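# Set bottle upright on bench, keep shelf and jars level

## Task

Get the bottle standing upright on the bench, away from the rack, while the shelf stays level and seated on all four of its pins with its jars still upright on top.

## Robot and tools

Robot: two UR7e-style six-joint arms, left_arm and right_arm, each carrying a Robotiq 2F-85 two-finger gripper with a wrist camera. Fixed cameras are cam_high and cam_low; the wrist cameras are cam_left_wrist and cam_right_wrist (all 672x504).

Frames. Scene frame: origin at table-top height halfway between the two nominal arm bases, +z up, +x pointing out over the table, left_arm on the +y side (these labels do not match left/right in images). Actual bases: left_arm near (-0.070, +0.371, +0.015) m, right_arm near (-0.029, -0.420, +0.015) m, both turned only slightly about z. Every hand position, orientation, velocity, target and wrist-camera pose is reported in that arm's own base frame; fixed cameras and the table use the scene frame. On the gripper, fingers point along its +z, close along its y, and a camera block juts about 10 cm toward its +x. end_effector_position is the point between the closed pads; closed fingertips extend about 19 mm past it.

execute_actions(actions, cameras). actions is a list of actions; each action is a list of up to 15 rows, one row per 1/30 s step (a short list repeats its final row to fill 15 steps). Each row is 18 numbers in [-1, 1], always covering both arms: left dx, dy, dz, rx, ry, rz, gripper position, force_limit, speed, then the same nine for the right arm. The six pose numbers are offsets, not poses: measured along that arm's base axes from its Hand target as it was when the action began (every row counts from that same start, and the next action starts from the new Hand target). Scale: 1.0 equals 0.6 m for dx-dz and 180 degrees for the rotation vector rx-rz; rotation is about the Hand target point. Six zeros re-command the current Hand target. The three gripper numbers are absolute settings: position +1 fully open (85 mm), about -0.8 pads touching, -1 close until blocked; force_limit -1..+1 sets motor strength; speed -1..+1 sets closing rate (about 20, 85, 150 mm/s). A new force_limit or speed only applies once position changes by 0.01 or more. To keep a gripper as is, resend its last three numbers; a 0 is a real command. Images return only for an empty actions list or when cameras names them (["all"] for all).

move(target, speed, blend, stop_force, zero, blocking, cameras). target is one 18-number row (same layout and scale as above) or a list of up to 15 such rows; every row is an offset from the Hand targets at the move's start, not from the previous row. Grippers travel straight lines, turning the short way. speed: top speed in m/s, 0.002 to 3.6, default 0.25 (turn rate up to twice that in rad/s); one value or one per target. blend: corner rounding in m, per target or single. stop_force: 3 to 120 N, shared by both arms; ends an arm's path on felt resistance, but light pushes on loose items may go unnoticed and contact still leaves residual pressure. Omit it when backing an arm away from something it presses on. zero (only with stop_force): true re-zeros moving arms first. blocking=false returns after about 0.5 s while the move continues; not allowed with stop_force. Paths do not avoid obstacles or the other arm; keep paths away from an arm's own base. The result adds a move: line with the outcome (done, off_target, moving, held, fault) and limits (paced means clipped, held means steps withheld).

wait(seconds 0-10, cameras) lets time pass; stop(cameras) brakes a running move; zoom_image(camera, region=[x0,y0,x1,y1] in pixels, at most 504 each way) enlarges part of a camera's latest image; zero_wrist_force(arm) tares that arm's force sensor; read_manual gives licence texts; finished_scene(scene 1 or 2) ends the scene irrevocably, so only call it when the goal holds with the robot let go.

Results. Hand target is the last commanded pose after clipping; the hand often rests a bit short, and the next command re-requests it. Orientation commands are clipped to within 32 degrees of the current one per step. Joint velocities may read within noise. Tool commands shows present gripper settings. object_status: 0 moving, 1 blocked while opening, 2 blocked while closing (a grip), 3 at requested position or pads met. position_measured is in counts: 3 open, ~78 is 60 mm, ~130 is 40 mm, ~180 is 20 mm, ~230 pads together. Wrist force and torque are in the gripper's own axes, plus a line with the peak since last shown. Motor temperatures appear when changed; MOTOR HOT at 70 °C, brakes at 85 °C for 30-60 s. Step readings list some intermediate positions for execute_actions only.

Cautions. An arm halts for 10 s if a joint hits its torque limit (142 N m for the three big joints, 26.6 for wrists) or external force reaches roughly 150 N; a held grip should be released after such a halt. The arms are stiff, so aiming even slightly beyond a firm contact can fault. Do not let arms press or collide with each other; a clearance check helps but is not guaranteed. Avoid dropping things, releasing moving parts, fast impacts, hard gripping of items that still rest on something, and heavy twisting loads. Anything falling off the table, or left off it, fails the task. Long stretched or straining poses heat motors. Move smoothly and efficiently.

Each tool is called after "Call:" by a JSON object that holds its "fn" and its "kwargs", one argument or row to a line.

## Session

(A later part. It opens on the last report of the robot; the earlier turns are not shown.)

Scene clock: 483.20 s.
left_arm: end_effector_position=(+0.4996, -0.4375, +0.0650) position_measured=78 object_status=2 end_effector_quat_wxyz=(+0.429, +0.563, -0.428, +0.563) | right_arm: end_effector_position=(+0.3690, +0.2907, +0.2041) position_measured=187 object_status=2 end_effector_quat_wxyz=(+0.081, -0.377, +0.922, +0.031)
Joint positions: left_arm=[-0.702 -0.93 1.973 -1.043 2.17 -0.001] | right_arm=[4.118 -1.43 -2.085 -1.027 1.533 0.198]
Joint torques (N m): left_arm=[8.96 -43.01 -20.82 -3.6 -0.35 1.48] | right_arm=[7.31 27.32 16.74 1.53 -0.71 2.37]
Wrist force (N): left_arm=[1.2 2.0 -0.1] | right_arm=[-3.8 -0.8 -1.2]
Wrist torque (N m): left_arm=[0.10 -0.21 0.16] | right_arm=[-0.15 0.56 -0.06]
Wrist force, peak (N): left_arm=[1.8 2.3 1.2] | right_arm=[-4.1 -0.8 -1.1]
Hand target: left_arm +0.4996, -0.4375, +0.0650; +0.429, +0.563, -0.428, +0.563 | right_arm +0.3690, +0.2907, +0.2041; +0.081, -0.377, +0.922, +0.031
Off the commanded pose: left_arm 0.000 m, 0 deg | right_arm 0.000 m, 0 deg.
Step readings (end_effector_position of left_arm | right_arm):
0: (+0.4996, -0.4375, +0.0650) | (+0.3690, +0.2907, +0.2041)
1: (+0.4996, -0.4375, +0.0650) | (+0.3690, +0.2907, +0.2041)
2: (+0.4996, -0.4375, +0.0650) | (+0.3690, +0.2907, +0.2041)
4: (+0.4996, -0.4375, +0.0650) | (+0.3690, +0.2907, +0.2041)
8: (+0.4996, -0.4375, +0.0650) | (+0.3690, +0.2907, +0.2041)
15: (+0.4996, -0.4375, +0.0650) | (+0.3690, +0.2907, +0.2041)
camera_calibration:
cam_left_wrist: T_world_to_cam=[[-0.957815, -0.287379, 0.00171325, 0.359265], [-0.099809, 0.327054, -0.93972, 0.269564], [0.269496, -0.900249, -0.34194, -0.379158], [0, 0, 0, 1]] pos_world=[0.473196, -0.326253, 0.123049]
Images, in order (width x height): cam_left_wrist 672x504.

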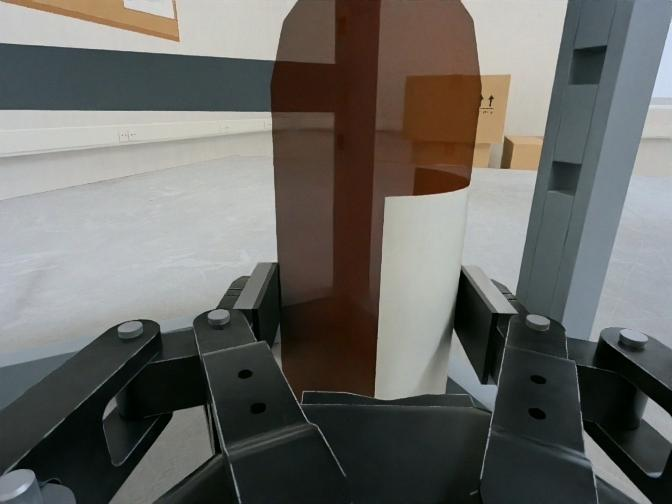

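Call:
{"fn": "move", "kwargs": {
  "target": [0,0,0.0125,0,0,0,-1,-0.5,-1,0,0,0,0,0,0,-1,-0.2,-1],
  "speed": 0.02,
  "cameras": ["all"]
}}

Call:
{"fn": "zoom_image", "kwargs": {
  "camera": "cam_low",
  "region": [240, 170, 400, 290]
}}

Call:
{"fn": "zoom_image", "kwargs": {
  "camera": "cam_right_wrist",
  "region": [340, 360, 400, 420]
}}

Scene clock: 490.40 s.
left_arm: end_effector_position=(+0.4996, -0.4374, +0.0725) position_measured=78 object_status=2 end_effector_quat_wxyz=(+0.429, +0.563, -0.428, +0.563) | right_arm: end_effector_position=(+0.3690, +0.2907, +0.2041) position_measured=187 object_status=2 end_effector_quat_wxyz=(+0.081, -0.377, +0.922, +0.031)
Joint positions: left_arm=[-0.702 -0.947 1.973 -1.026 2.17 -0.001] | right_arm=[4.118 -1.43 -2.085 -1.027 1.533 0.198]
Joint torques (N m): left_arm=[-7.91 -37.24 -25.14 -5.06 1.12 0.58] | right_arm=[7.62 27.53 16.95 1.82 -1.14 2.22]
Wrist force (N): left_arm=[-7.6 2.1 1.0] | right_arm=[-3.7 -0.8 -1.1]
Wrist torque (N m): left_arm=[0.12 -0.12 0.11] | right_arm=[-0.15 0.55 -0.06]
Wrist force, peak (N): left_arm=[-8.2 2.5 0.9] | right_arm=[-3.9 -0.8 -1.3]
Hand target: left_arm +0.4996, -0.4375, +0.0725; +0.429, +0.563, -0.428, +0.563 | right_arm +0.3690, +0.2907, +0.2041; +0.081, -0.377, +0.922, +0.031
Off the commanded pose: left_arm 0.000 m, 0 deg | right_arm 0.000 m, 0 deg.
move: done
camera_calibration:
cam_left_wrist: T_world_to_cam=[[-0.957825, -0.287346, 0.00189866, 0.359244], [-0.0999926, 0.327102, -0.939684, 0.27671], [0.269393, -0.900243, -0.342039, -0.376529], [0, 0, 0, 1]] pos_world=[0.473196, -0.326253, 0.13055]
cam_right_wrist: T_world_to_cam=[[-0.696886, 0.717055, -0.0134988, 0.0610275], [0.604371, 0.597297, 0.52723, -0.487386], [0.386115, 0.359261, -0.849615, 0.0578447], [0, 0, 0, 1]] pos_world=[0.314757, 0.226573, 0.306934]

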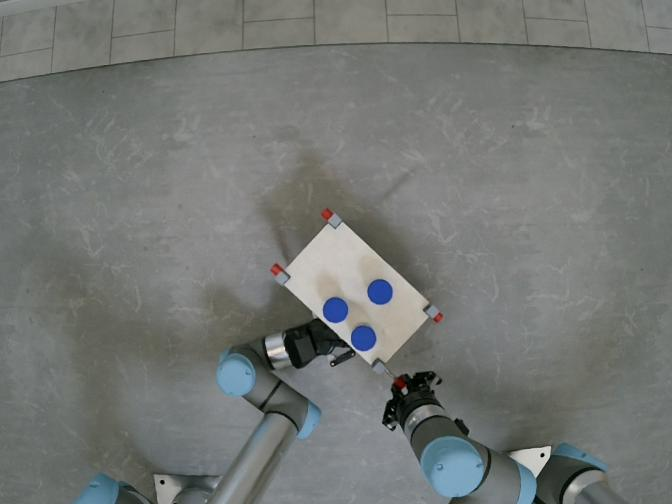

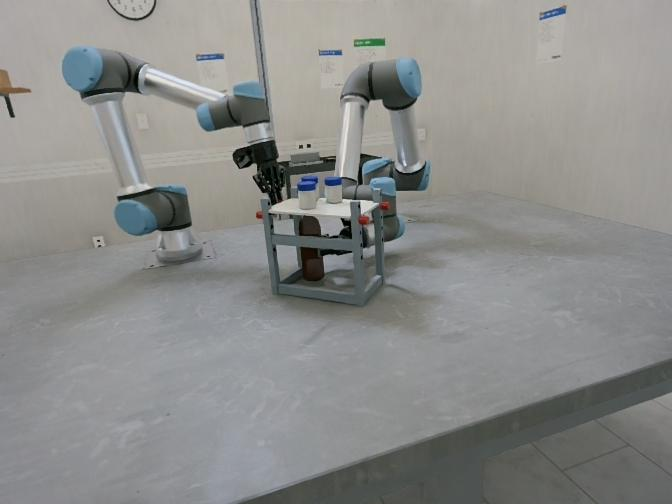

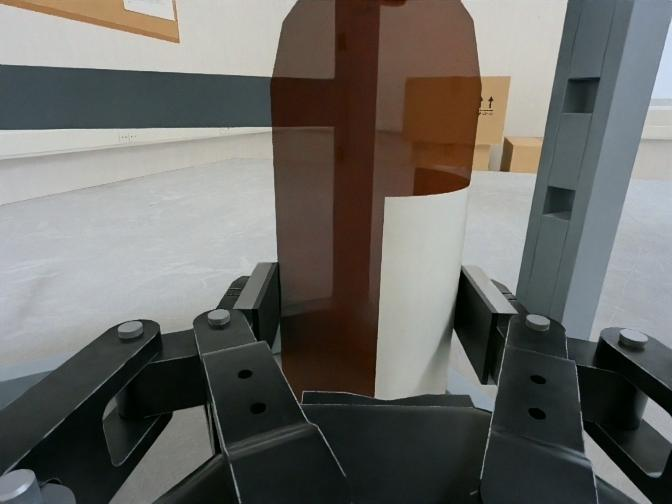

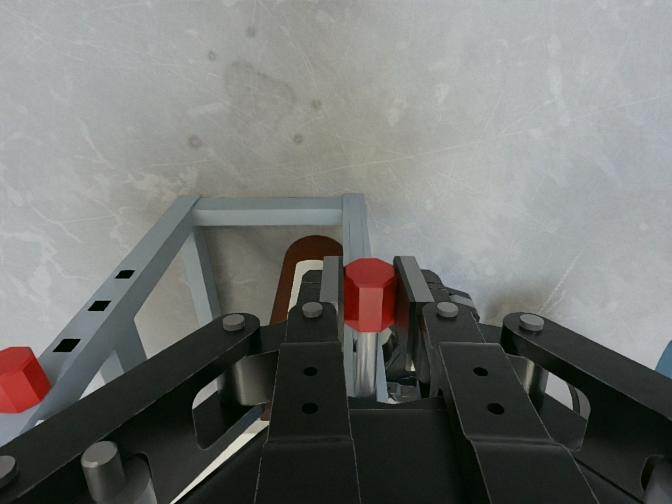

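Scaled by 3.150 from the camera's 672x504 image, which has a finer 960x720 frame.

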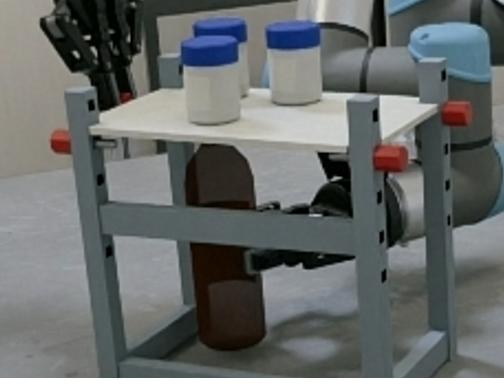

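Scaled by 8.400 from the camera's 672x504 image, which has a finer 960x720 frame.

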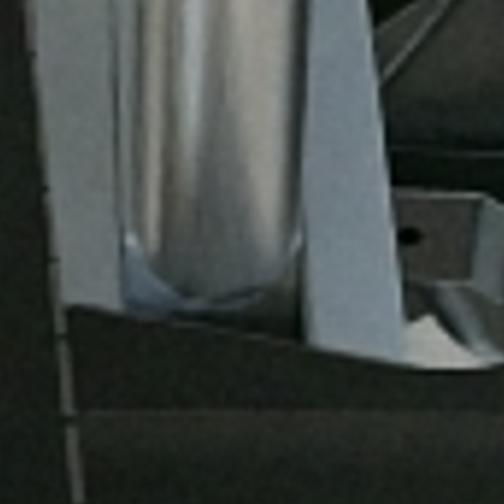

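Call:
{"fn": "move", "kwargs": {
  "target": [0,0,0,0,0,0,-1,-0.5,-1,0.0467,0.0453,0,0,0,0,-1,-0.2,-1],
  "speed": 0.03,
  "stop_force": 8,
  "cameras": ["cam_right_wrist"]
}}

Call:
{"fn": "zoom_image", "kwargs": {
  "camera": "cam_right_wrist",
  "region": [320, 300, 440, 420]
}}

Scene clock: 499.87 s.
left_arm: end_effector_position=(+0.4996, -0.4375, +0.0725) position_measured=78 object_status=2 end_effector_quat_wxyz=(+0.429, +0.563, -0.428, +0.563) | right_arm: end_effector_position=(+0.3849, +0.3061, +0.2041) position_measured=187 object_status=2 end_effector_quat_wxyz=(+0.081, -0.377, +0.922, +0.031)
Joint positions: left_arm=[-0.702 -0.947 1.973 -1.026 2.17 -0.001] | right_arm=[4.108 -1.488 -2.035 -1.019 1.535 0.188]
Joint torques (N m): left_arm=[-13.99 -36.15 -20.37 -5.52 -1.11 0.6] | right_arm=[10.18 7.91 29.91 2.38 -1.78 2.14]
Wrist force (N): left_arm=[-7.5 1.8 0.9] | right_arm=[-3.1 -0.6 -3.3]
Wrist torque (N m): left_arm=[0.15 -0.15 0.06] | right_arm=[-0.04 0.57 -0.19]
Wrist force, peak (N): left_arm=[-7.9 2.2 0.9] | right_arm=[8.9 -0.5 -14.0]
Hand target: left_arm +0.4996, -0.4375, +0.0725; +0.429, +0.563, -0.428, +0.563 | right_arm +0.3849, +0.3061, +0.2041; +0.081, -0.377, +0.922, +0.031 (not the last commanded pose)
Off the commanded pose: left_arm 0.000 m, 0 deg | right_arm 0.017 m, 0 deg.
move: contact (right_arm)
camera_calibration:
cam_right_wrist: T_world_to_cam=[[-0.696885, 0.717055, -0.013498, 0.0610646], [0.604372, 0.597296, 0.52723, -0.506194], [0.386115, 0.359261, -0.849615, 0.0461728], [0, 0, 0, 1]] pos_world=[0.330657, 0.241973, 0.306934]
Images, in order (width x height): cam_right_wrist 672x504.

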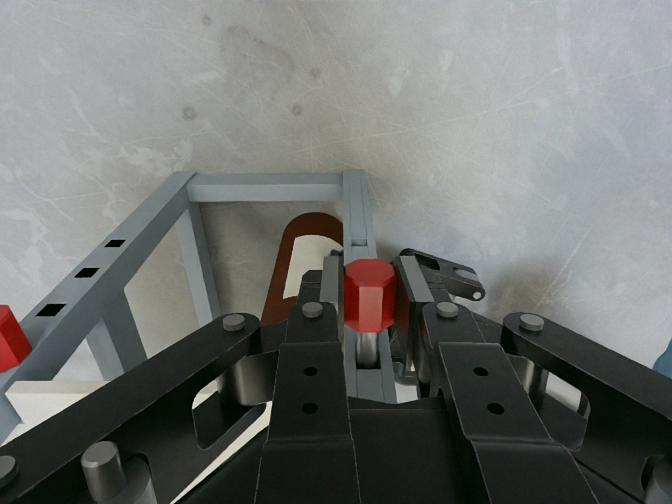

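Scaled by 4.200 from the camera's 672x504 image, which has a finer 960x720 frame.

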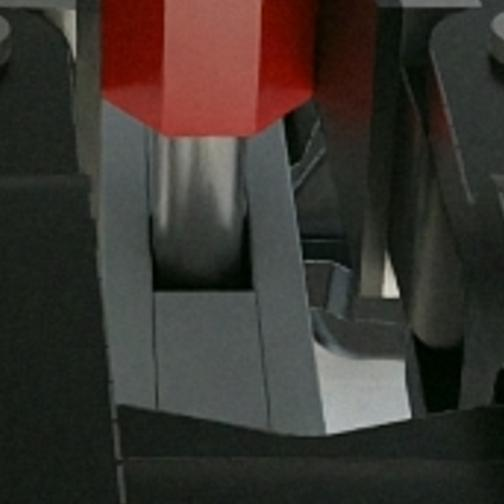

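Call:
{"fn": "move", "kwargs": {
  "target": [
    [0,0,0,0,0,0,-1,-0.5,-1,-0.0048,-0.0047,0,0,0,0,-1,-0.2,-1],
    [0,0,0,0,0,0,-1,-0.5,-1,-0.0048,-0.0047,-0.0015,0.00972,-0.00992,0,-1,-0.2,-1]
  ],
  "speed": 0.05
}}

Call:
{"fn": "move", "kwargs": {
  "target": [0,0,0,0,0,0,-1,-0.5,-1,0.0256,0.0251,0,0,0,0,-1,-0.2,-1],
  "speed": 0.03,
  "stop_force": 8,
  "cameras": ["cam_right_wrist","cam_low"]
}}

Call:
{"fn": "zoom_image", "kwargs": {
  "camera": "cam_right_wrist",
  "region": [320, 300, 440, 420]
}}

Scene clock: 522.43 s.
left_arm: end_effector_position=(+0.4996, -0.4375, +0.0725) position_measured=78 object_status=2 end_effector_quat_wxyz=(+0.429, +0.563, -0.428, +0.563) | right_arm: end_effector_position=(+0.3820, +0.3033, +0.2032) position_measured=187 object_status=2 end_effector_quat_wxyz=(+0.102, -0.376, +0.920, +0.040)
Joint positions: left_arm=[-0.702 -0.947 1.973 -1.026 2.17 -0.001] | right_arm=[4.115 -1.458 -2.081 -0.96 1.525 0.193]
Joint torques (N m): left_arm=[-14.54 -37.07 -15.91 -5.31 -1.05 0.38] | right_arm=[-1.99 9.64 33.68 2.91 1.45 0.78]
Wrist force (N): left_arm=[-7.8 1.7 1.0] | right_arm=[-1.6 -0.3 2.7]
Wrist torque (N m): left_arm=[0.13 -0.10 0.06] | right_arm=[-0.09 0.83 -0.26]
Wrist force, peak (N): left_arm=[-7.8 1.9 1.2] | right_arm=[-6.0 -0.3 -2.7]
Hand target: left_arm +0.4996, -0.4375, +0.0725; +0.429, +0.563, -0.428, +0.563 | right_arm +0.3820, +0.3033, +0.2032; +0.101, -0.376, +0.920, +0.040
Off the commanded pose: left_arm 0.000 m, 0 deg | right_arm 0.000 m, 0 deg.
move: done

Scene clock: 523.67 s.
left_arm: end_effector_position=(+0.4996, -0.4375, +0.0725) position_measured=78 object_status=2 end_effector_quat_wxyz=(+0.429, +0.563, -0.428, +0.563) | right_arm: end_effector_position=(+0.3855, +0.3067, +0.2032) position_measured=187 object_status=2 end_effector_quat_wxyz=(+0.101, -0.376, +0.920, +0.040)
Joint positions: left_arm=[-0.702 -0.947 1.973 -1.026 2.17 -0.001] | right_arm=[4.112 -1.471 -2.07 -0.958 1.525 0.191]
Joint torques (N m): left_arm=[-14.25 -37.7 -14.32 -5.35 -1.04 0.45] | right_arm=[10.01 10.28 33 3.48 -2.4 2.29]
Wrist force (N): left_arm=[-7.3 1.7 0.9] | right_arm=[-1.5 0.1 1.8]
Wrist torque (N m): left_arm=[0.14 -0.12 0.05] | right_arm=[-0.01 0.78 -0.23]
Wrist force, peak (N): left_arm=[-7.6 1.8 1.0] | right_arm=[8.7 1.7 -4.0]
Hand target: left_arm +0.4996, -0.4375, +0.0725; +0.429, +0.563, -0.428, +0.563 | right_arm +0.3855, +0.3067, +0.2032; +0.101, -0.376, +0.920, +0.040 (not the last commanded pose)
Off the commanded pose: left_arm 0.000 m, 0 deg | right_arm 0.017 m, 0 deg.
move: contact (right_arm)
camera_calibration:
cam_right_wrist: T_world_to_cam=[[-0.696464, 0.717469, -0.013275, 0.0606764], [0.587391, 0.580626, 0.563777, -0.502288], [0.4122, 0.384853, -0.82582, 0.0221998], [0, 0, 0, 1]] pos_world=[0.328148, 0.239565, 0.302317]
Images, in order (width x height): cam_low 672x504, cam_right_wrist 672x504.

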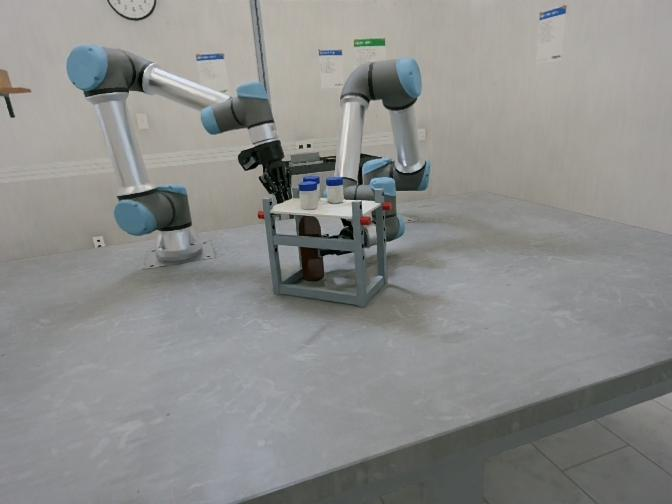

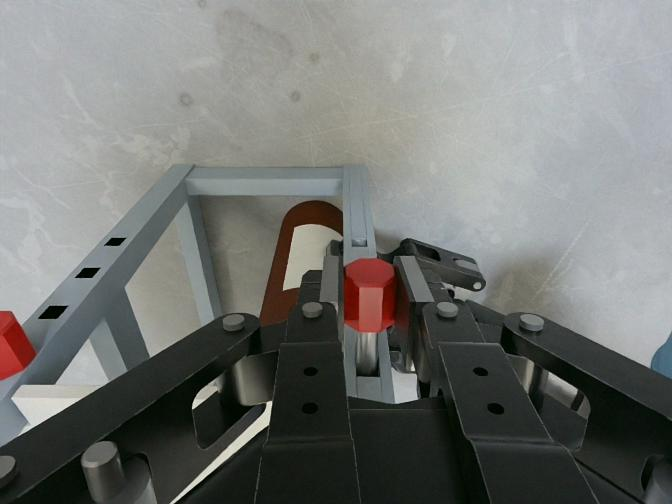

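Scaled by 4.200 from the camera's 672x504 image, which has a finer 960x720 frame.

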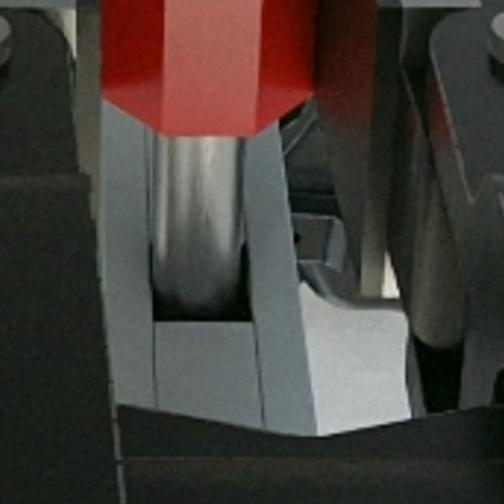

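Call:
{"fn": "zoom_image", "kwargs": {
  "camera": "cam_low",
  "region": [255, 175, 395, 245]
}}

Call:
{"fn": "zoom_image", "kwargs": {
  "camera": "cam_right_wrist",
  "region": [0, 330, 280, 504]
}}

Scaled by 3.600 from the camera's 672x504 image, which has a finer 960x720 frame.

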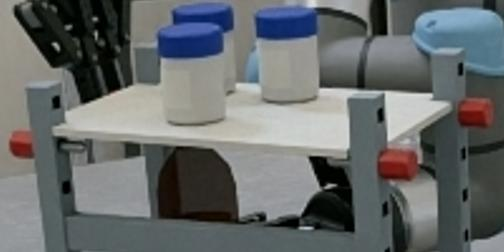

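Scaled by 1.800 from the camera's 672x504 image, which has a finer 960x720 frame.

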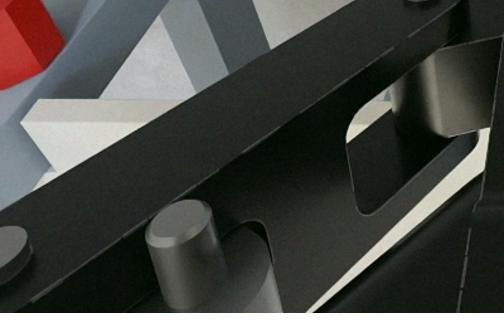

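Call:
{"fn": "move", "kwargs": {
  "target": [0,0,0,0,0,0,-1,-0.5,-1,-0.0058,-0.0057,0.0050,-0.02138,0.02183,0,-1,-0.2,-1],
  "speed": 0.04
}}

Call:
{"fn": "move", "kwargs": {
  "target": [0,0,0,0,0,0,-1,-0.5,-1,0.0274,0.0268,0,0,0,0,-1,-0.2,-1],
  "speed": 0.03,
  "stop_force": 7,
  "cameras": ["cam_right_wrist","cam_low"]
}}

Call:
{"fn": "zoom_image", "kwargs": {
  "camera": "cam_right_wrist",
  "region": [320, 300, 440, 420]
}}

Scene clock: 603.47 s.
left_arm: end_effector_position=(+0.4996, -0.4375, +0.0725) position_measured=78 object_status=2 end_effector_quat_wxyz=(+0.429, +0.563, -0.428, +0.563) | right_arm: end_effector_position=(+0.3820, +0.3034, +0.2061) position_measured=187 object_status=2 end_effector_quat_wxyz=(+0.057, -0.377, +0.924, +0.022) end_effector_velocity=(+0.000, +0.000, -0.001) end_effector_angular_velocity=(+0.002, -0.001, +0.000)
Joint positions: left_arm=[-0.702 -0.947 1.973 -1.026 2.17 -0.001] | right_arm=[4.104 -1.501 -1.998 -1.094 1.545 0.185]
Joint velocities: left_arm=[within noise] | right_arm=[0 0 -0.003 0.005 0 0]
Joint torques (N m): left_arm=[-14.24 -37.71 -9.64 -5.25 -0.92 0.03] | right_arm=[-1.66 28.8 15.79 4.75 -0.44 -1.71]
Wrist force (N): left_arm=[-7.5 1.7 0.7] | right_arm=[-3.7 0.0 -1.7]
Wrist torque (N m): left_arm=[0.13 -0.09 0.05] | right_arm=[-0.01 0.60 -0.05]
Wrist force, peak (N): left_arm=[-7.8 1.7 0.8] | right_arm=[-5.5 -0.2 2.3]
Hand target: left_arm +0.4996, -0.4375, +0.0725; +0.429, +0.563, -0.428, +0.563 | right_arm +0.3820, +0.3033, +0.2062; +0.057, -0.377, +0.924, +0.022
Off the commanded pose: left_arm 0.000 m, 0 deg | right_arm 0.000 m, 0 deg.
move: done

Scene clock: 605.23 s.
left_arm: end_effector_position=(+0.4996, -0.4375, +0.0725) position_measured=78 object_status=2 end_effector_quat_wxyz=(+0.429, +0.563, -0.428, +0.563) | right_arm: end_effector_position=(+0.3985, +0.3194, +0.2062) position_measured=187 object_status=2 end_effector_quat_wxyz=(+0.057, -0.377, +0.924, +0.022)
Joint positions: left_arm=[-0.702 -0.947 1.973 -1.026 2.17 -0.001] | right_arm=[4.094 -1.558 -1.944 -1.091 1.546 0.176]
Joint torques (N m): left_arm=[-14.28 -38.04 -9.54 -5.13 -0.98 -0.02] | right_arm=[8.81 33.45 15.16 1.31 -0.09 2.36]
Wrist force (N): left_arm=[-7.6 1.7 0.7] | right_arm=[-5.7 2.3 -0.7]
Wrist torque (N m): left_arm=[0.13 -0.07 0.06] | right_arm=[-0.04 0.64 -0.12]
Wrist force, peak (N): left_arm=[-7.8 1.8 0.6] | right_arm=[-6.1 2.5 -0.8]
Hand target: left_arm +0.4996, -0.4375, +0.0725; +0.429, +0.563, -0.428, +0.563 | right_arm +0.3985, +0.3194, +0.2062; +0.057, -0.377, +0.924, +0.022
Off the commanded pose: left_arm 0.000 m, 0 deg | right_arm 0.000 m, 0 deg.
move: done
camera_calibration:
cam_right_wrist: T_world_to_cam=[[-0.697414, 0.716539, -0.0135946, 0.0614323], [0.623273, 0.615783, 0.482018, -0.527552], [0.353756, 0.327693, -0.876056, 0.0663764], [0, 0, 0, 1]] pos_world=[0.348172, 0.259088, 0.313274]
Images, in order (width x height): cam_low 672x504, cam_right_wrist 672x504.

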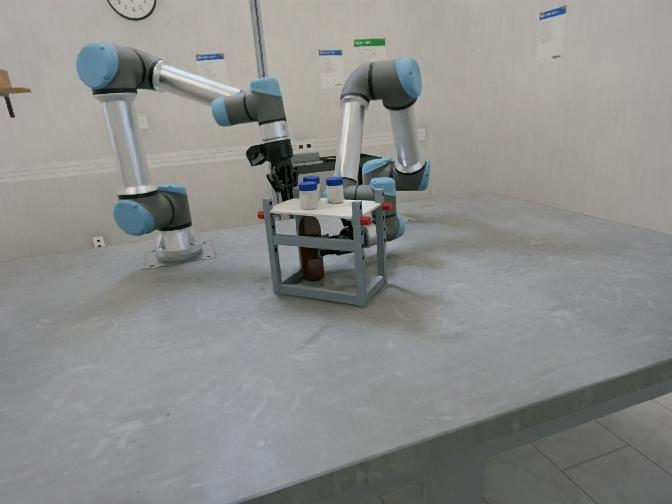

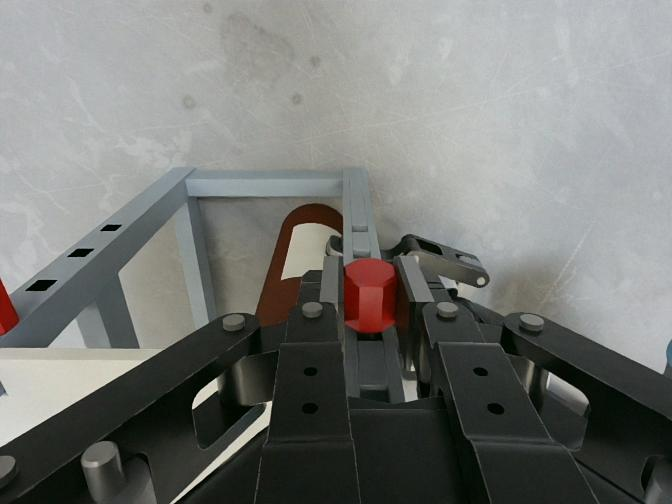

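Scaled by 4.200 from the camera's 672x504 image, which has a finer 960x720 frame.

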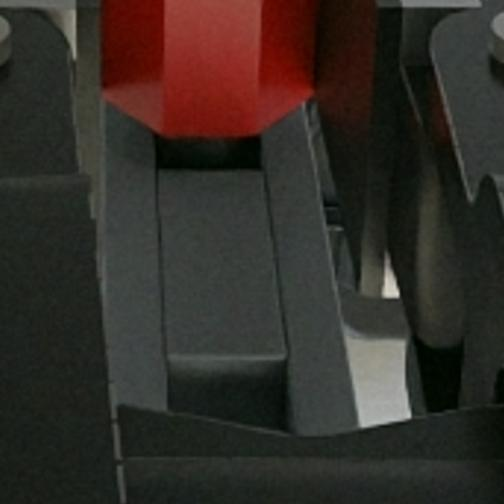

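Call:
{"fn": "move", "kwargs": {
  "target": [0,0,0,0,0,0,-1,-0.5,-1,0.0119,0.0117,0,0,0,0,-1,-0.2,-1],
  "speed": 0.03,
  "stop_force": 8,
  "cameras": ["cam_right_wrist","cam_high"]
}}

Call:
{"fn": "zoom_image", "kwargs": {
  "camera": "cam_right_wrist",
  "region": [320, 300, 440, 420]
}}

Scene clock: 614.70 s.
left_arm: end_effector_position=(+0.4996, -0.4375, +0.0725) position_measured=78 object_status=2 end_effector_quat_wxyz=(+0.429, +0.563, -0.428, +0.563) | right_arm: end_effector_position=(+0.4026, +0.3235, +0.2062) position_measured=187 object_status=2 end_effector_quat_wxyz=(+0.057, -0.377, +0.924, +0.021)
Joint positions: left_arm=[-0.702 -0.947 1.973 -1.026 2.17 -0.001] | right_arm=[4.092 -1.572 -1.93 -1.091 1.546 0.174]
Joint torques (N m): left_arm=[-14.33 -38.88 -8.9 -5.23 -0.93 -0.25] | right_arm=[8.22 18.72 29.97 1.04 -2.82 2.35]
Wrist force (N): left_arm=[-7.5 1.5 0.6] | right_arm=[-6.6 3.0 -1.4]
Wrist torque (N m): left_arm=[0.13 -0.08 0.04] | right_arm=[-0.05 0.77 -0.18]
Wrist force, peak (N): left_arm=[-7.8 1.7 0.9] | right_arm=[8.1 1.9 -4.8]
Hand target: left_arm +0.4996, -0.4375, +0.0725; +0.429, +0.563, -0.428, +0.563 | right_arm +0.4026, +0.3235, +0.2062; +0.057, -0.377, +0.924, +0.021 (not the last commanded pose)
Off the commanded pose: left_arm 0.000 m, 0 deg | right_arm 0.004 m, 0 deg.
move: contact (right_arm)
camera_calibration:
cam_right_wrist: T_world_to_cam=[[-0.697455, 0.716496, -0.013784, 0.0614392], [0.62319, 0.615901, 0.481975, -0.53262], [0.353823, 0.327566, -0.876076, 0.0635987], [0, 0, 0, 1]] pos_world=[0.352272, 0.263188, 0.313274]
Images, in order (width x height): cam_high 672x504, cam_right_wrist 672x504.

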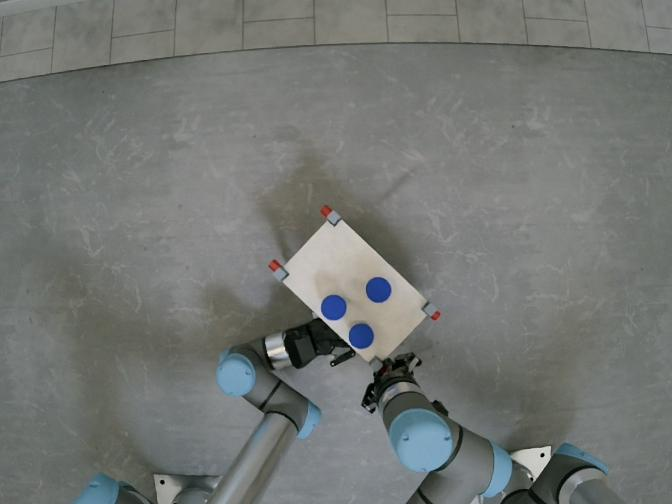

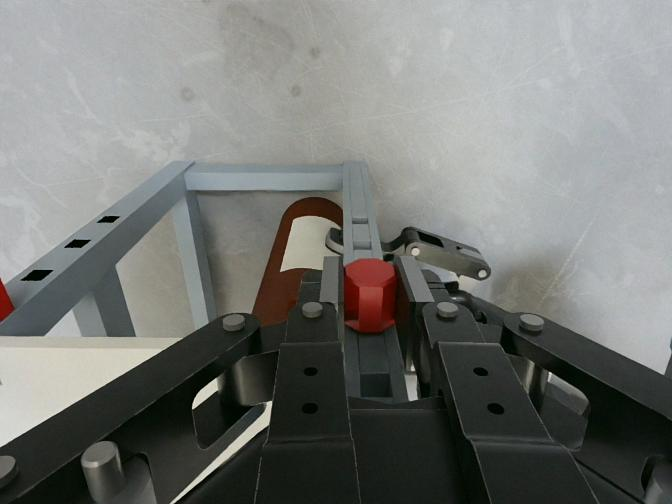

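Scaled by 4.200 from the camera's 672x504 image, which has a finer 960x720 frame.

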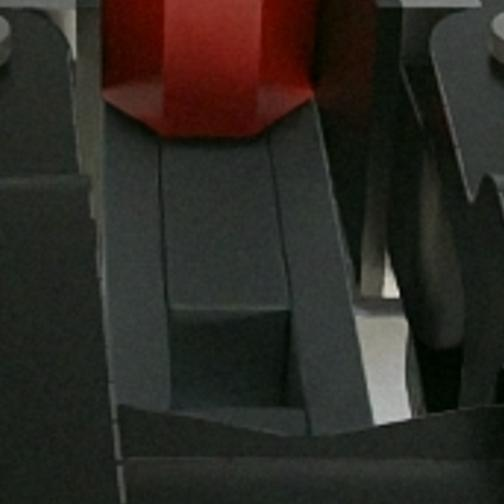

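Call:
{"fn": "execute_actions", "kwargs": {
  "actions": [
    [[0,0,0,0,0,0,-1,-0.5,-1,0,0,0,0,0,0,0.0,-0.2,-0.5]]
  ],
  "cameras": ["cam_right_wrist"]
}}

Call:
{"fn": "zoom_image", "kwargs": {
  "camera": "cam_right_wrist",
  "region": [320, 240, 440, 360]
}}

Scene clock: 628.37 s.
left_arm: end_effector_position=(+0.4996, -0.4375, +0.0725) position_measured=78 object_status=2 end_effector_quat_wxyz=(+0.429, +0.563, -0.428, +0.563) | right_arm: end_effector_position=(+0.4026, +0.3235, +0.2062) position_measured=129 object_status=0 end_effector_quat_wxyz=(+0.057, -0.377, +0.924, +0.021)
Joint positions: left_arm=[-0.702 -0.947 1.973 -1.026 2.17 -0.001] | right_arm=[4.092 -1.572 -1.93 -1.091 1.546 0.174]
Joint torques (N m): left_arm=[-14.21 -38.41 -9.78 -5.13 -0.91 -0.41] | right_arm=[8.22 16.35 29.52 3.83 -0.68 2.32]
Wrist force (N): left_arm=[-7.6 1.6 0.7] | right_arm=[-4.6 0.5 -1.2]
Wrist torque (N m): left_arm=[0.13 -0.06 0.04] | right_arm=[0.05 0.70 -0.14]
Wrist force, peak (N): left_arm=[-7.7 1.6 0.7] | right_arm=[-6.4 3.4 -1.1]
Hand target: left_arm +0.4996, -0.4375, +0.0725; +0.429, +0.563, -0.428, +0.563 | right_arm +0.4026, +0.3235, +0.2062; +0.057, -0.377, +0.924, +0.021
Off the commanded pose: left_arm 0.000 m, 0 deg | right_arm 0.000 m, 0 deg.
Step readings (end_effector_position of left_arm | right_arm):
0: (+0.4996, -0.4375, +0.0725) | (+0.4026, +0.3235, +0.2062)
1: (+0.4996, -0.4375, +0.0725) | (+0.4026, +0.3235, +0.2062)
2: (+0.4996, -0.4375, +0.0725) | (+0.4026, +0.3235, +0.2062)
4: (+0.4996, -0.4375, +0.0725) | (+0.4026, +0.3235, +0.2062)
8: (+0.4996, -0.4375, +0.0725) | (+0.4026, +0.3235, +0.2062)
15: (+0.4996, -0.4375, +0.0725) | (+0.4026, +0.3235, +0.2062)
camera_calibration:
cam_right_wrist: T_world_to_cam=[[-0.697431, 0.716518, -0.0138473, 0.0614445], [0.62315, 0.615867, 0.482071, -0.532627], [0.353941, 0.327583, -0.876023, 0.0635356], [0, 0, 0, 1]] pos_world=[0.352272, 0.263188, 0.313274]
Images, in order (width x height): cam_right_wrist 672x504.

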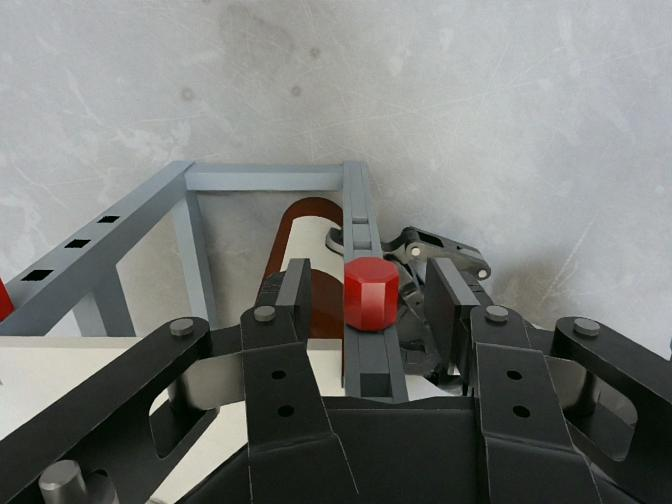

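Scaled by 4.200 from the camera's 672x504 image, which has a finer 960x720 frame.

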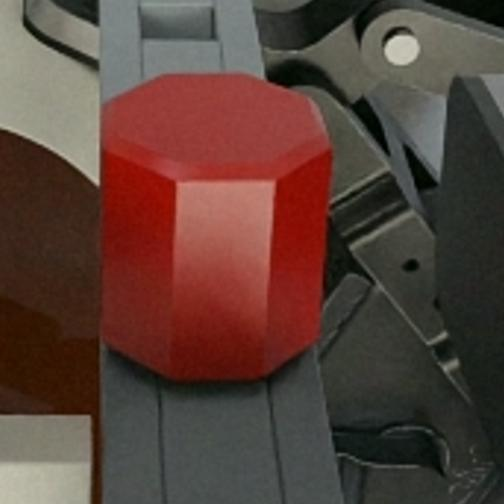

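Call:
{"fn": "move", "kwargs": {
  "target": [
    [0,0,-0.0083,0,0,0,-1,-0.5,-1,-0.0834,-0.0816,0,0,0,0,0.0,-0.2,-0.5],
    [0,0,-0.0083,0,0,0,-1,-0.5,-1,-0.12,-0.20,0.12,0,0,0,0.0,-0.2,-0.5]
  ],
  "speed": [0.08,0.2],
  "blend": 0.01,
  "cameras": ["cam_high","cam_low","cam_left_wrist"]
}}

Call:
{"fn": "zoom_image", "kwargs": {
  "camera": "cam_low",
  "region": [245, 175, 395, 295]
}}

Call:
{"fn": "zoom_image", "kwargs": {
  "camera": "cam_high",
  "region": [260, 200, 450, 380]
}}

Scene clock: 700.70 s.
left_arm: end_effector_position=(+0.4996, -0.4375, +0.0675) position_measured=78 object_status=2 end_effector_quat_wxyz=(+0.429, +0.563, -0.428, +0.563) | right_arm: end_effector_position=(+0.3306, +0.2035, +0.2781) position_measured=129 object_status=3 end_effector_quat_wxyz=(+0.057, -0.377, +0.924, +0.021) end_effector_velocity=(-0.001, +0.000, +0.000) end_effector_angular_velocity=(-0.002, +0.002, +0.001)
Joint positions: left_arm=[-0.702 -0.936 1.973 -1.038 2.17 -0.001] | right_arm=[4.058 -1.191 -2.043 -1.359 1.55 0.14]
Joint velocities: left_arm=[within noise] | right_arm=[0.001 0.001 0.001 -0.005 0 0]
Joint torques (N m): left_arm=[-13.29 -46.35 -4.54 -0.59 -0.96 -0.49] | right_arm=[1.37 17.91 24.3 1.2 -1.54 1.21]
Wrist force (N): left_arm=[-3.4 2.1 1.0] | right_arm=[-4.6 0.0 -1.4]
Wrist torque (N m): left_arm=[0.13 -0.20 0.15] | right_arm=[-0.03 0.68 -0.25]
Wrist force, peak (N): left_arm=[-7.8 1.5 0.8] | right_arm=[-5.9 0.6 -1.3]
Hand target: left_arm +0.4996, -0.4375, +0.0675; +0.429, +0.563, -0.428, +0.563 | right_arm +0.3306, +0.2035, +0.2782; +0.057, -0.377, +0.924, +0.021
Off the commanded pose: left_arm 0.000 m, 0 deg | right_arm 0.000 m, 0 deg.
move: done
camera_calibration:
cam_left_wrist: T_world_to_cam=[[-0.957841, -0.287293, 0.00174556, 0.359297], [-0.0998111, 0.327063, -0.939717, 0.271916], [0.269403, -0.900274, -0.34195, -0.378265], [0, 0, 0, 1]] pos_world=[0.473196, -0.326253, 0.12555]
Images, in order (width x height): cam_high 672x504, cam_low 672x504, cam_left_wrist 672x504.

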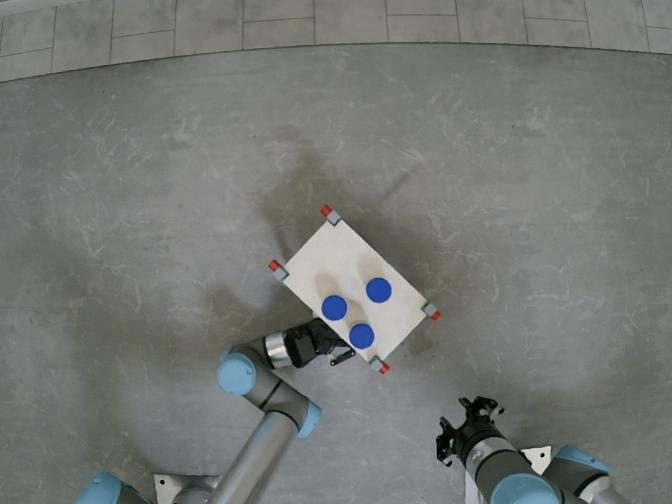

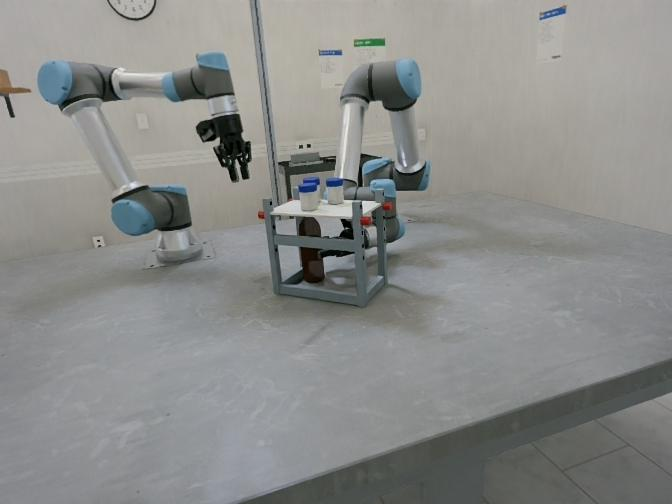

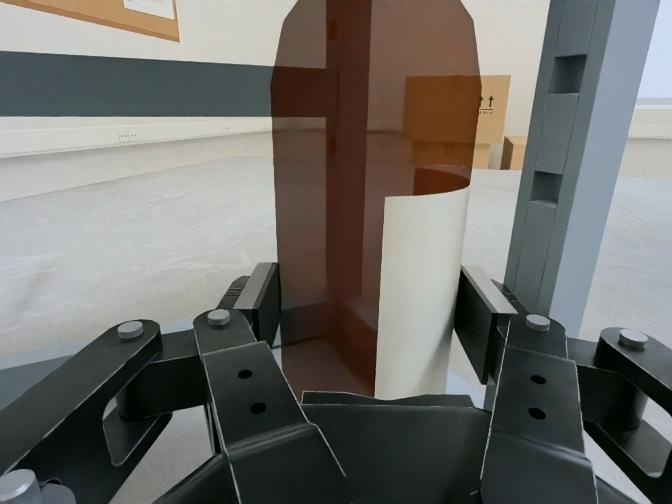

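Scaled by 3.360 from the camera's 672x504 image, which has a finer 960x720 frame.

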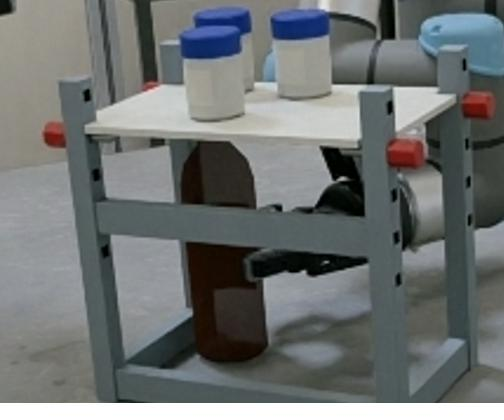

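Scaled by 2.653 from the camera's 672x504 image, which has a finer 960x720 frame.

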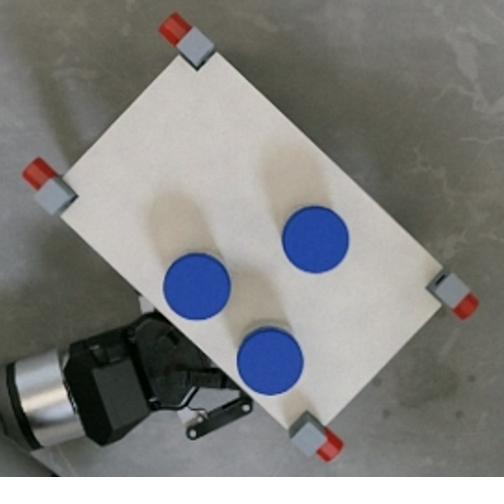

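Call:
{"fn": "move", "kwargs": {
  "target": [
    [-0.0267,0.0963,0,0,0,0,-1,-0.5,-1,0,0,0,0,0,0,0.0,-0.2,-0.5],
    [-0.0713,0.2570,0,0,0,0.0806,-1,-0.5,-1,0,0,0,0,0,0,0.0,-0.2,-0.5],
    [-0.0713,0.2570,-0.0038,0,0,0.0806,-1,-0.5,-1,0,0,0,0,0,0,0.0,-0.2,-0.5]
  ],
  "speed": [0.1,0.12,0.02],
  "blend": [0.01,0,0],
  "cameras": ["cam_high","cam_low","cam_left_wrist"]
}}

Scene clock: 709.97 s.
left_arm: end_effector_position=(+0.4569, -0.2833, +0.0653) position_measured=78 object_status=2 end_effector_quat_wxyz=(+0.354, +0.612, -0.353, +0.612) end_effector_velocity=(+0.000, +0.000, +0.001) end_effector_angular_velocity=(+0.001, +0.001, +0.000) | right_arm: end_effector_position=(+0.3306, +0.2035, +0.2782) position_measured=129 object_status=3 end_effector_quat_wxyz=(+0.057, -0.377, +0.924, +0.021)
Joint positions: left_arm=[-0.593 -1.097 2.377 -1.282 2.025 -0.001] | right_arm=[4.058 -1.19 -2.043 -1.359 1.55 0.14]
Joint velocities: left_arm=[0 -0.004 0 0.005 -0.001 0.001] | right_arm=[within noise]
Joint torques (N m): left_arm=[-15.57 -37.4 -0.35 -0.06 -1.39 -1.39] | right_arm=[-4.49 17.85 32.37 1.55 -1.7 -2.41]
Wrist force (N): left_arm=[-3.4 2.1 1.2] | right_arm=[-4.5 0.4 -1.3]
Wrist torque (N m): left_arm=[0.14 -0.20 0.08] | right_arm=[0.02 0.65 -0.25]
Wrist force, peak (N): left_arm=[-3.6 2.1 3.0] | right_arm=[-4.9 0.3 -1.3]
Hand target: left_arm +0.4568, -0.2833, +0.0652; +0.354, +0.612, -0.353, +0.612 | right_arm +0.3306, +0.2035, +0.2782; +0.057, -0.377, +0.924, +0.021
Off the commanded pose: left_arm 0.000 m, 0 deg | right_arm 0.000 m, 0 deg.
move: done
camera_calibration:
cam_left_wrist: T_world_to_cam=[[-0.85531, -0.518114, 0.0015721, 0.250487], [-0.178315, 0.291513, -0.9398, 0.240904], [0.486465, -0.804101, -0.341721, -0.300709], [0, 0, 0, 1]] pos_world=[0.403486, -0.182246, 0.123249]
Images, in order (width x height): cam_high 672x504, cam_low 672x504, cam_left_wrist 672x504.

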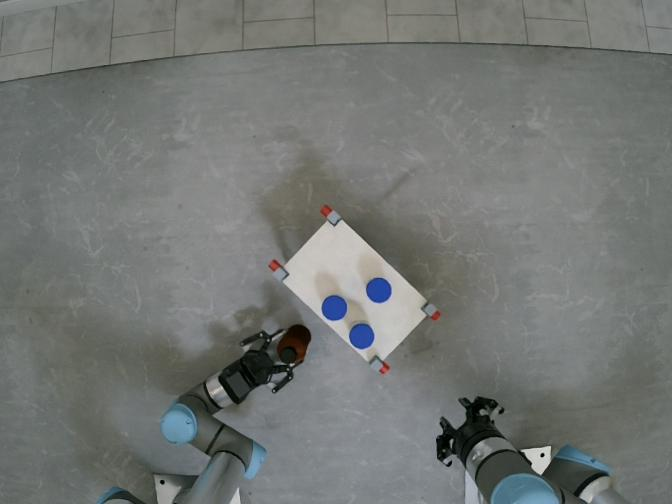

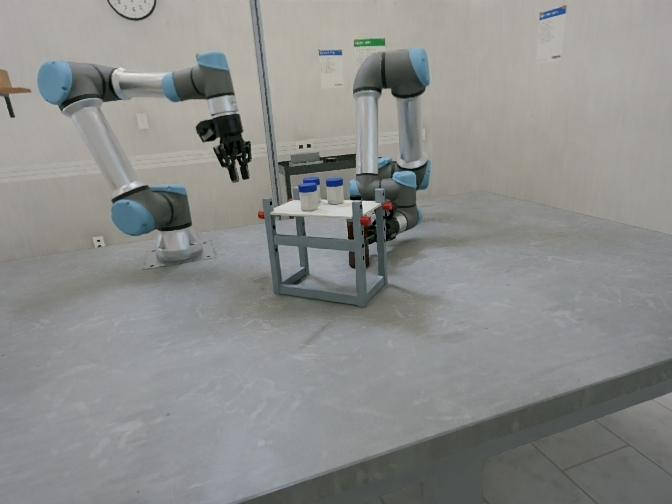

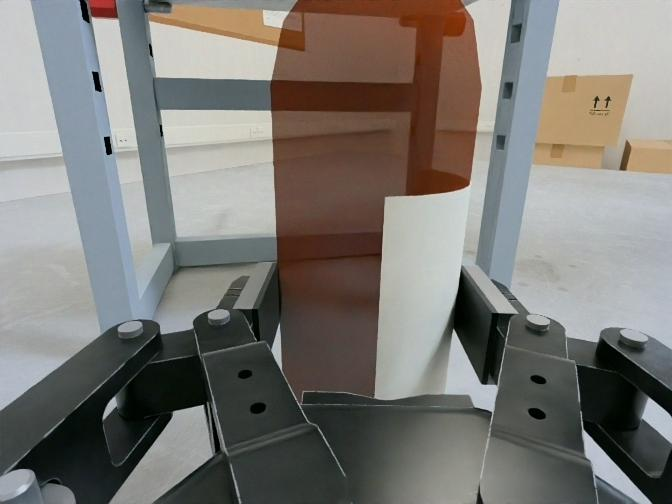

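Call:
{"fn": "move", "kwargs": {
  "target": [-0.0417,0.125,0,0,0,0.02,-1,-0.5,-1,0,0,0,0,0,0,0.0,-0.2,-0.5],
  "speed": 0.12
}}

Call:
{"fn": "move", "kwargs": {
  "target": [0,0,-0.01,0,0,0,-1,-0.5,-1,0,0,0,0,0,0,0.0,-0.2,-0.5],
  "speed": 0.01,
  "stop_force": 4
}}

Scene clock: 716.77 s.
left_arm: end_effector_position=(+0.4319, -0.2083, +0.0653) position_measured=78 object_status=2 end_effector_quat_wxyz=(+0.335, +0.623, -0.334, +0.623) | right_arm: end_effector_position=(+0.3306, +0.2035, +0.2782) position_measured=129 object_status=3 end_effector_quat_wxyz=(+0.057, -0.377, +0.924, +0.021)
Joint positions: left_arm=[-0.458 -1.141 2.506 -1.366 2.097 -0.001] | right_arm=[4.058 -1.19 -2.043 -1.359 1.55 0.14]
Joint torques (N m): left_arm=[0.58 -20.61 -6.96 -1.13 -0.19 -0.74] | right_arm=[-4.46 17.56 32.03 1.42 -1.76 -2.18]
Wrist force (N): left_arm=[-3.5 2.2 1.1] | right_arm=[-4.7 0.3 -1.4]
Wrist torque (N m): left_arm=[0.14 -0.17 0.09] | right_arm=[0.00 0.69 -0.25]
Wrist force, peak (N): left_arm=[-3.4 2.1 3.5] | right_arm=[-4.9 0.3 -1.6]
Hand target: left_arm +0.4318, -0.2083, +0.0652; +0.335, +0.623, -0.334, +0.623 | right_arm +0.3306, +0.2035, +0.2782; +0.057, -0.377, +0.924, +0.021
Off the commanded pose: left_arm 0.000 m, 0 deg | right_arm 0.000 m, 0 deg.
move: done

Scene clock: 717.57 s.
left_arm: end_effector_position=(+0.4318, -0.2083, +0.0648) position_measured=78 object_status=2 end_effector_quat_wxyz=(+0.335, +0.623, -0.334, +0.623) | right_arm: end_effector_position=(+0.3306, +0.2035, +0.2782) position_measured=129 object_status=3 end_effector_quat_wxyz=(+0.057, -0.377, +0.924, +0.021)
Joint positions: left_arm=[-0.458 -1.139 2.506 -1.367 2.097 -0.001] | right_arm=[4.058 -1.19 -2.043 -1.359 1.55 0.14]
Joint torques (N m): left_arm=[-1.6 -20.87 -7.85 -4.66 -1.1 -1.27] | right_arm=[-4.11 17.79 31.26 1.38 -1.71 -2.18]
Wrist force (N): left_arm=[-2.0 1.0 1.6] | right_arm=[-4.7 0.4 -1.1]
Wrist torque (N m): left_arm=[-0.02 -0.21 0.07] | right_arm=[0.02 0.69 -0.25]
Wrist force, peak (N): left_arm=[14.5 3.7 -2.3] | right_arm=[-4.7 0.4 -1.1]
Hand target: left_arm +0.4319, -0.2083, +0.0648; +0.335, +0.623, -0.334, +0.623 (not the last commanded pose) | right_arm +0.3306, +0.2035, +0.2782; +0.057, -0.377, +0.924, +0.021
Off the commanded pose: left_arm 0.006 m, 0 deg | right_arm 0.000 m, 0 deg.
move: contact (left_arm)

Call:
{"fn": "move", "kwargs": {
  "target": [
    [0,0,0,0,0,0,0.7,-0.5,-0.3,0,0,0,0,0,0,0.0,-0.2,-0.5],
    [-0.074,0.111,0,0,0,0,0.7,-0.5,-0.3,0,0,0,0,0,0,0.0,-0.2,-0.5]
  ],
  "speed": 0.1,
  "cameras": ["cam_high","cam_low","cam_left_wrist"]
}}

Call:
{"fn": "zoom_image", "kwargs": {
  "camera": "cam_low",
  "region": [245, 165, 425, 305]
}}

Scene clock: 725.03 s.
left_arm: end_effector_position=(+0.3875, -0.1417, +0.0649) position_measured=41 object_status=3 end_effector_quat_wxyz=(+0.335, +0.623, -0.334, +0.623) | right_arm: end_effector_position=(+0.3306, +0.2035, +0.2782) position_measured=129 object_status=3 end_effector_quat_wxyz=(+0.057, -0.377, +0.924, +0.021)
Joint positions: left_arm=[-0.261 -1.167 2.607 -1.441 2.294 -0.001] | right_arm=[4.058 -1.19 -2.043 -1.359 1.55 0.14]
Joint torques (N m): left_arm=[5.53 -14.73 -9.26 0.47 1.49 -1.85] | right_arm=[-4.02 17.47 31.07 1.31 -1.67 -2.05]
Wrist force (N): left_arm=[2.0 1.1 1.2] | right_arm=[-4.3 0.4 -1.3]
Wrist torque (N m): left_arm=[-0.03 -0.29 0.09] | right_arm=[0.03 0.63 -0.25]
Wrist force, peak (N): left_arm=[2.1 1.1 3.1] | right_arm=[-4.7 0.1 -1.6]
Hand target: left_arm +0.3875, -0.1417, +0.0648; +0.335, +0.623, -0.334, +0.623 | right_arm +0.3306, +0.2035, +0.2782; +0.057, -0.377, +0.924, +0.021
Off the commanded pose: left_arm 0.000 m, 0 deg | right_arm 0.000 m, 0 deg.
move: done
camera_calibration:
cam_left_wrist: T_world_to_cam=[[-0.821028, -0.570885, 0.00180034, 0.24367], [-0.196661, 0.279869, -0.93968, 0.192288], [0.535945, -0.771857, -0.342051, -0.167813], [0, 0, 0, 1]] pos_world=[0.327814, -0.0442349, 0.12285]
Images, in order (width x height): cam_high 672x504, cam_low 672x504, cam_left_wrist 672x504.

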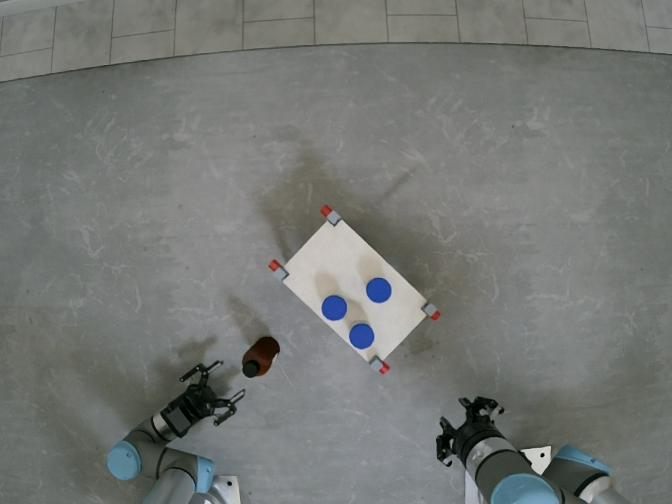

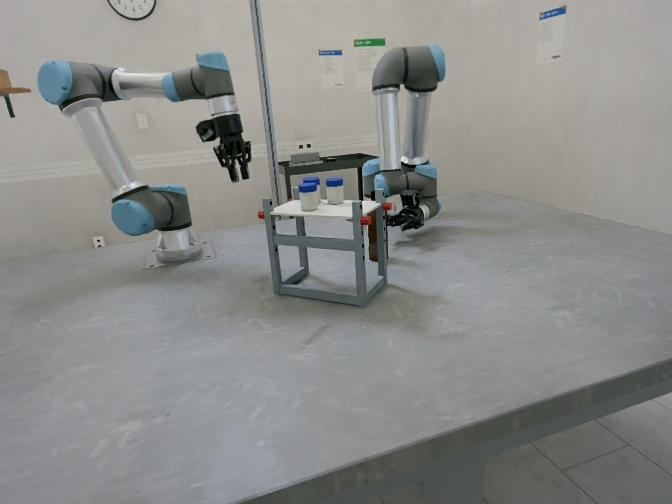

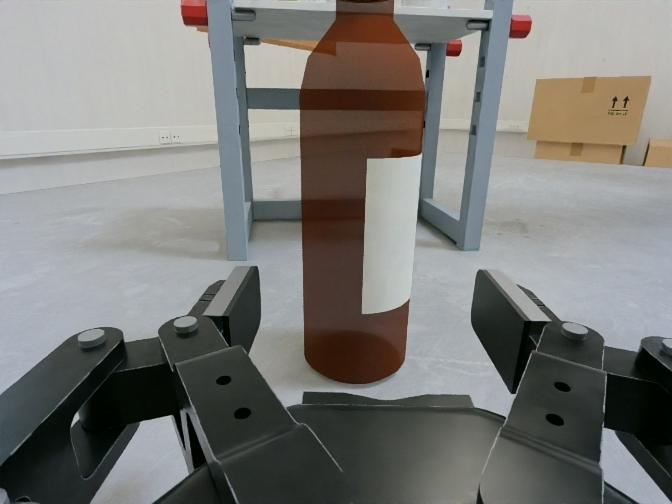

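Scaled by 2.800 from the camera's 672x504 image, which has a finer 960x720 frame.

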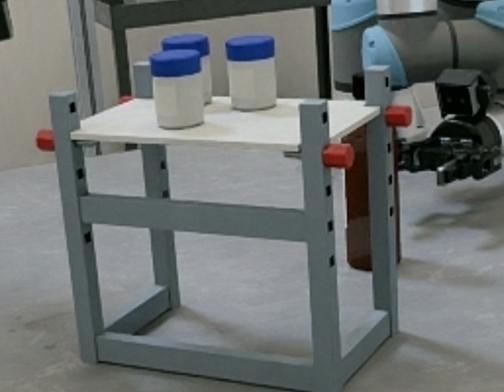

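Call:
{"fn": "zoom_image", "kwargs": {
  "camera": "cam_left_wrist",
  "region": [170, 0, 550, 80]
}}

Scaled by 1.326 from the camera's 672x504 image, which has a finer 960x720 frame.

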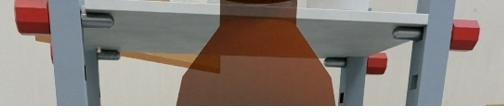

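Call:
{"fn": "finished_scene", "kwargs": {
  "scene": 1
}}

The scene is finished: the task was done.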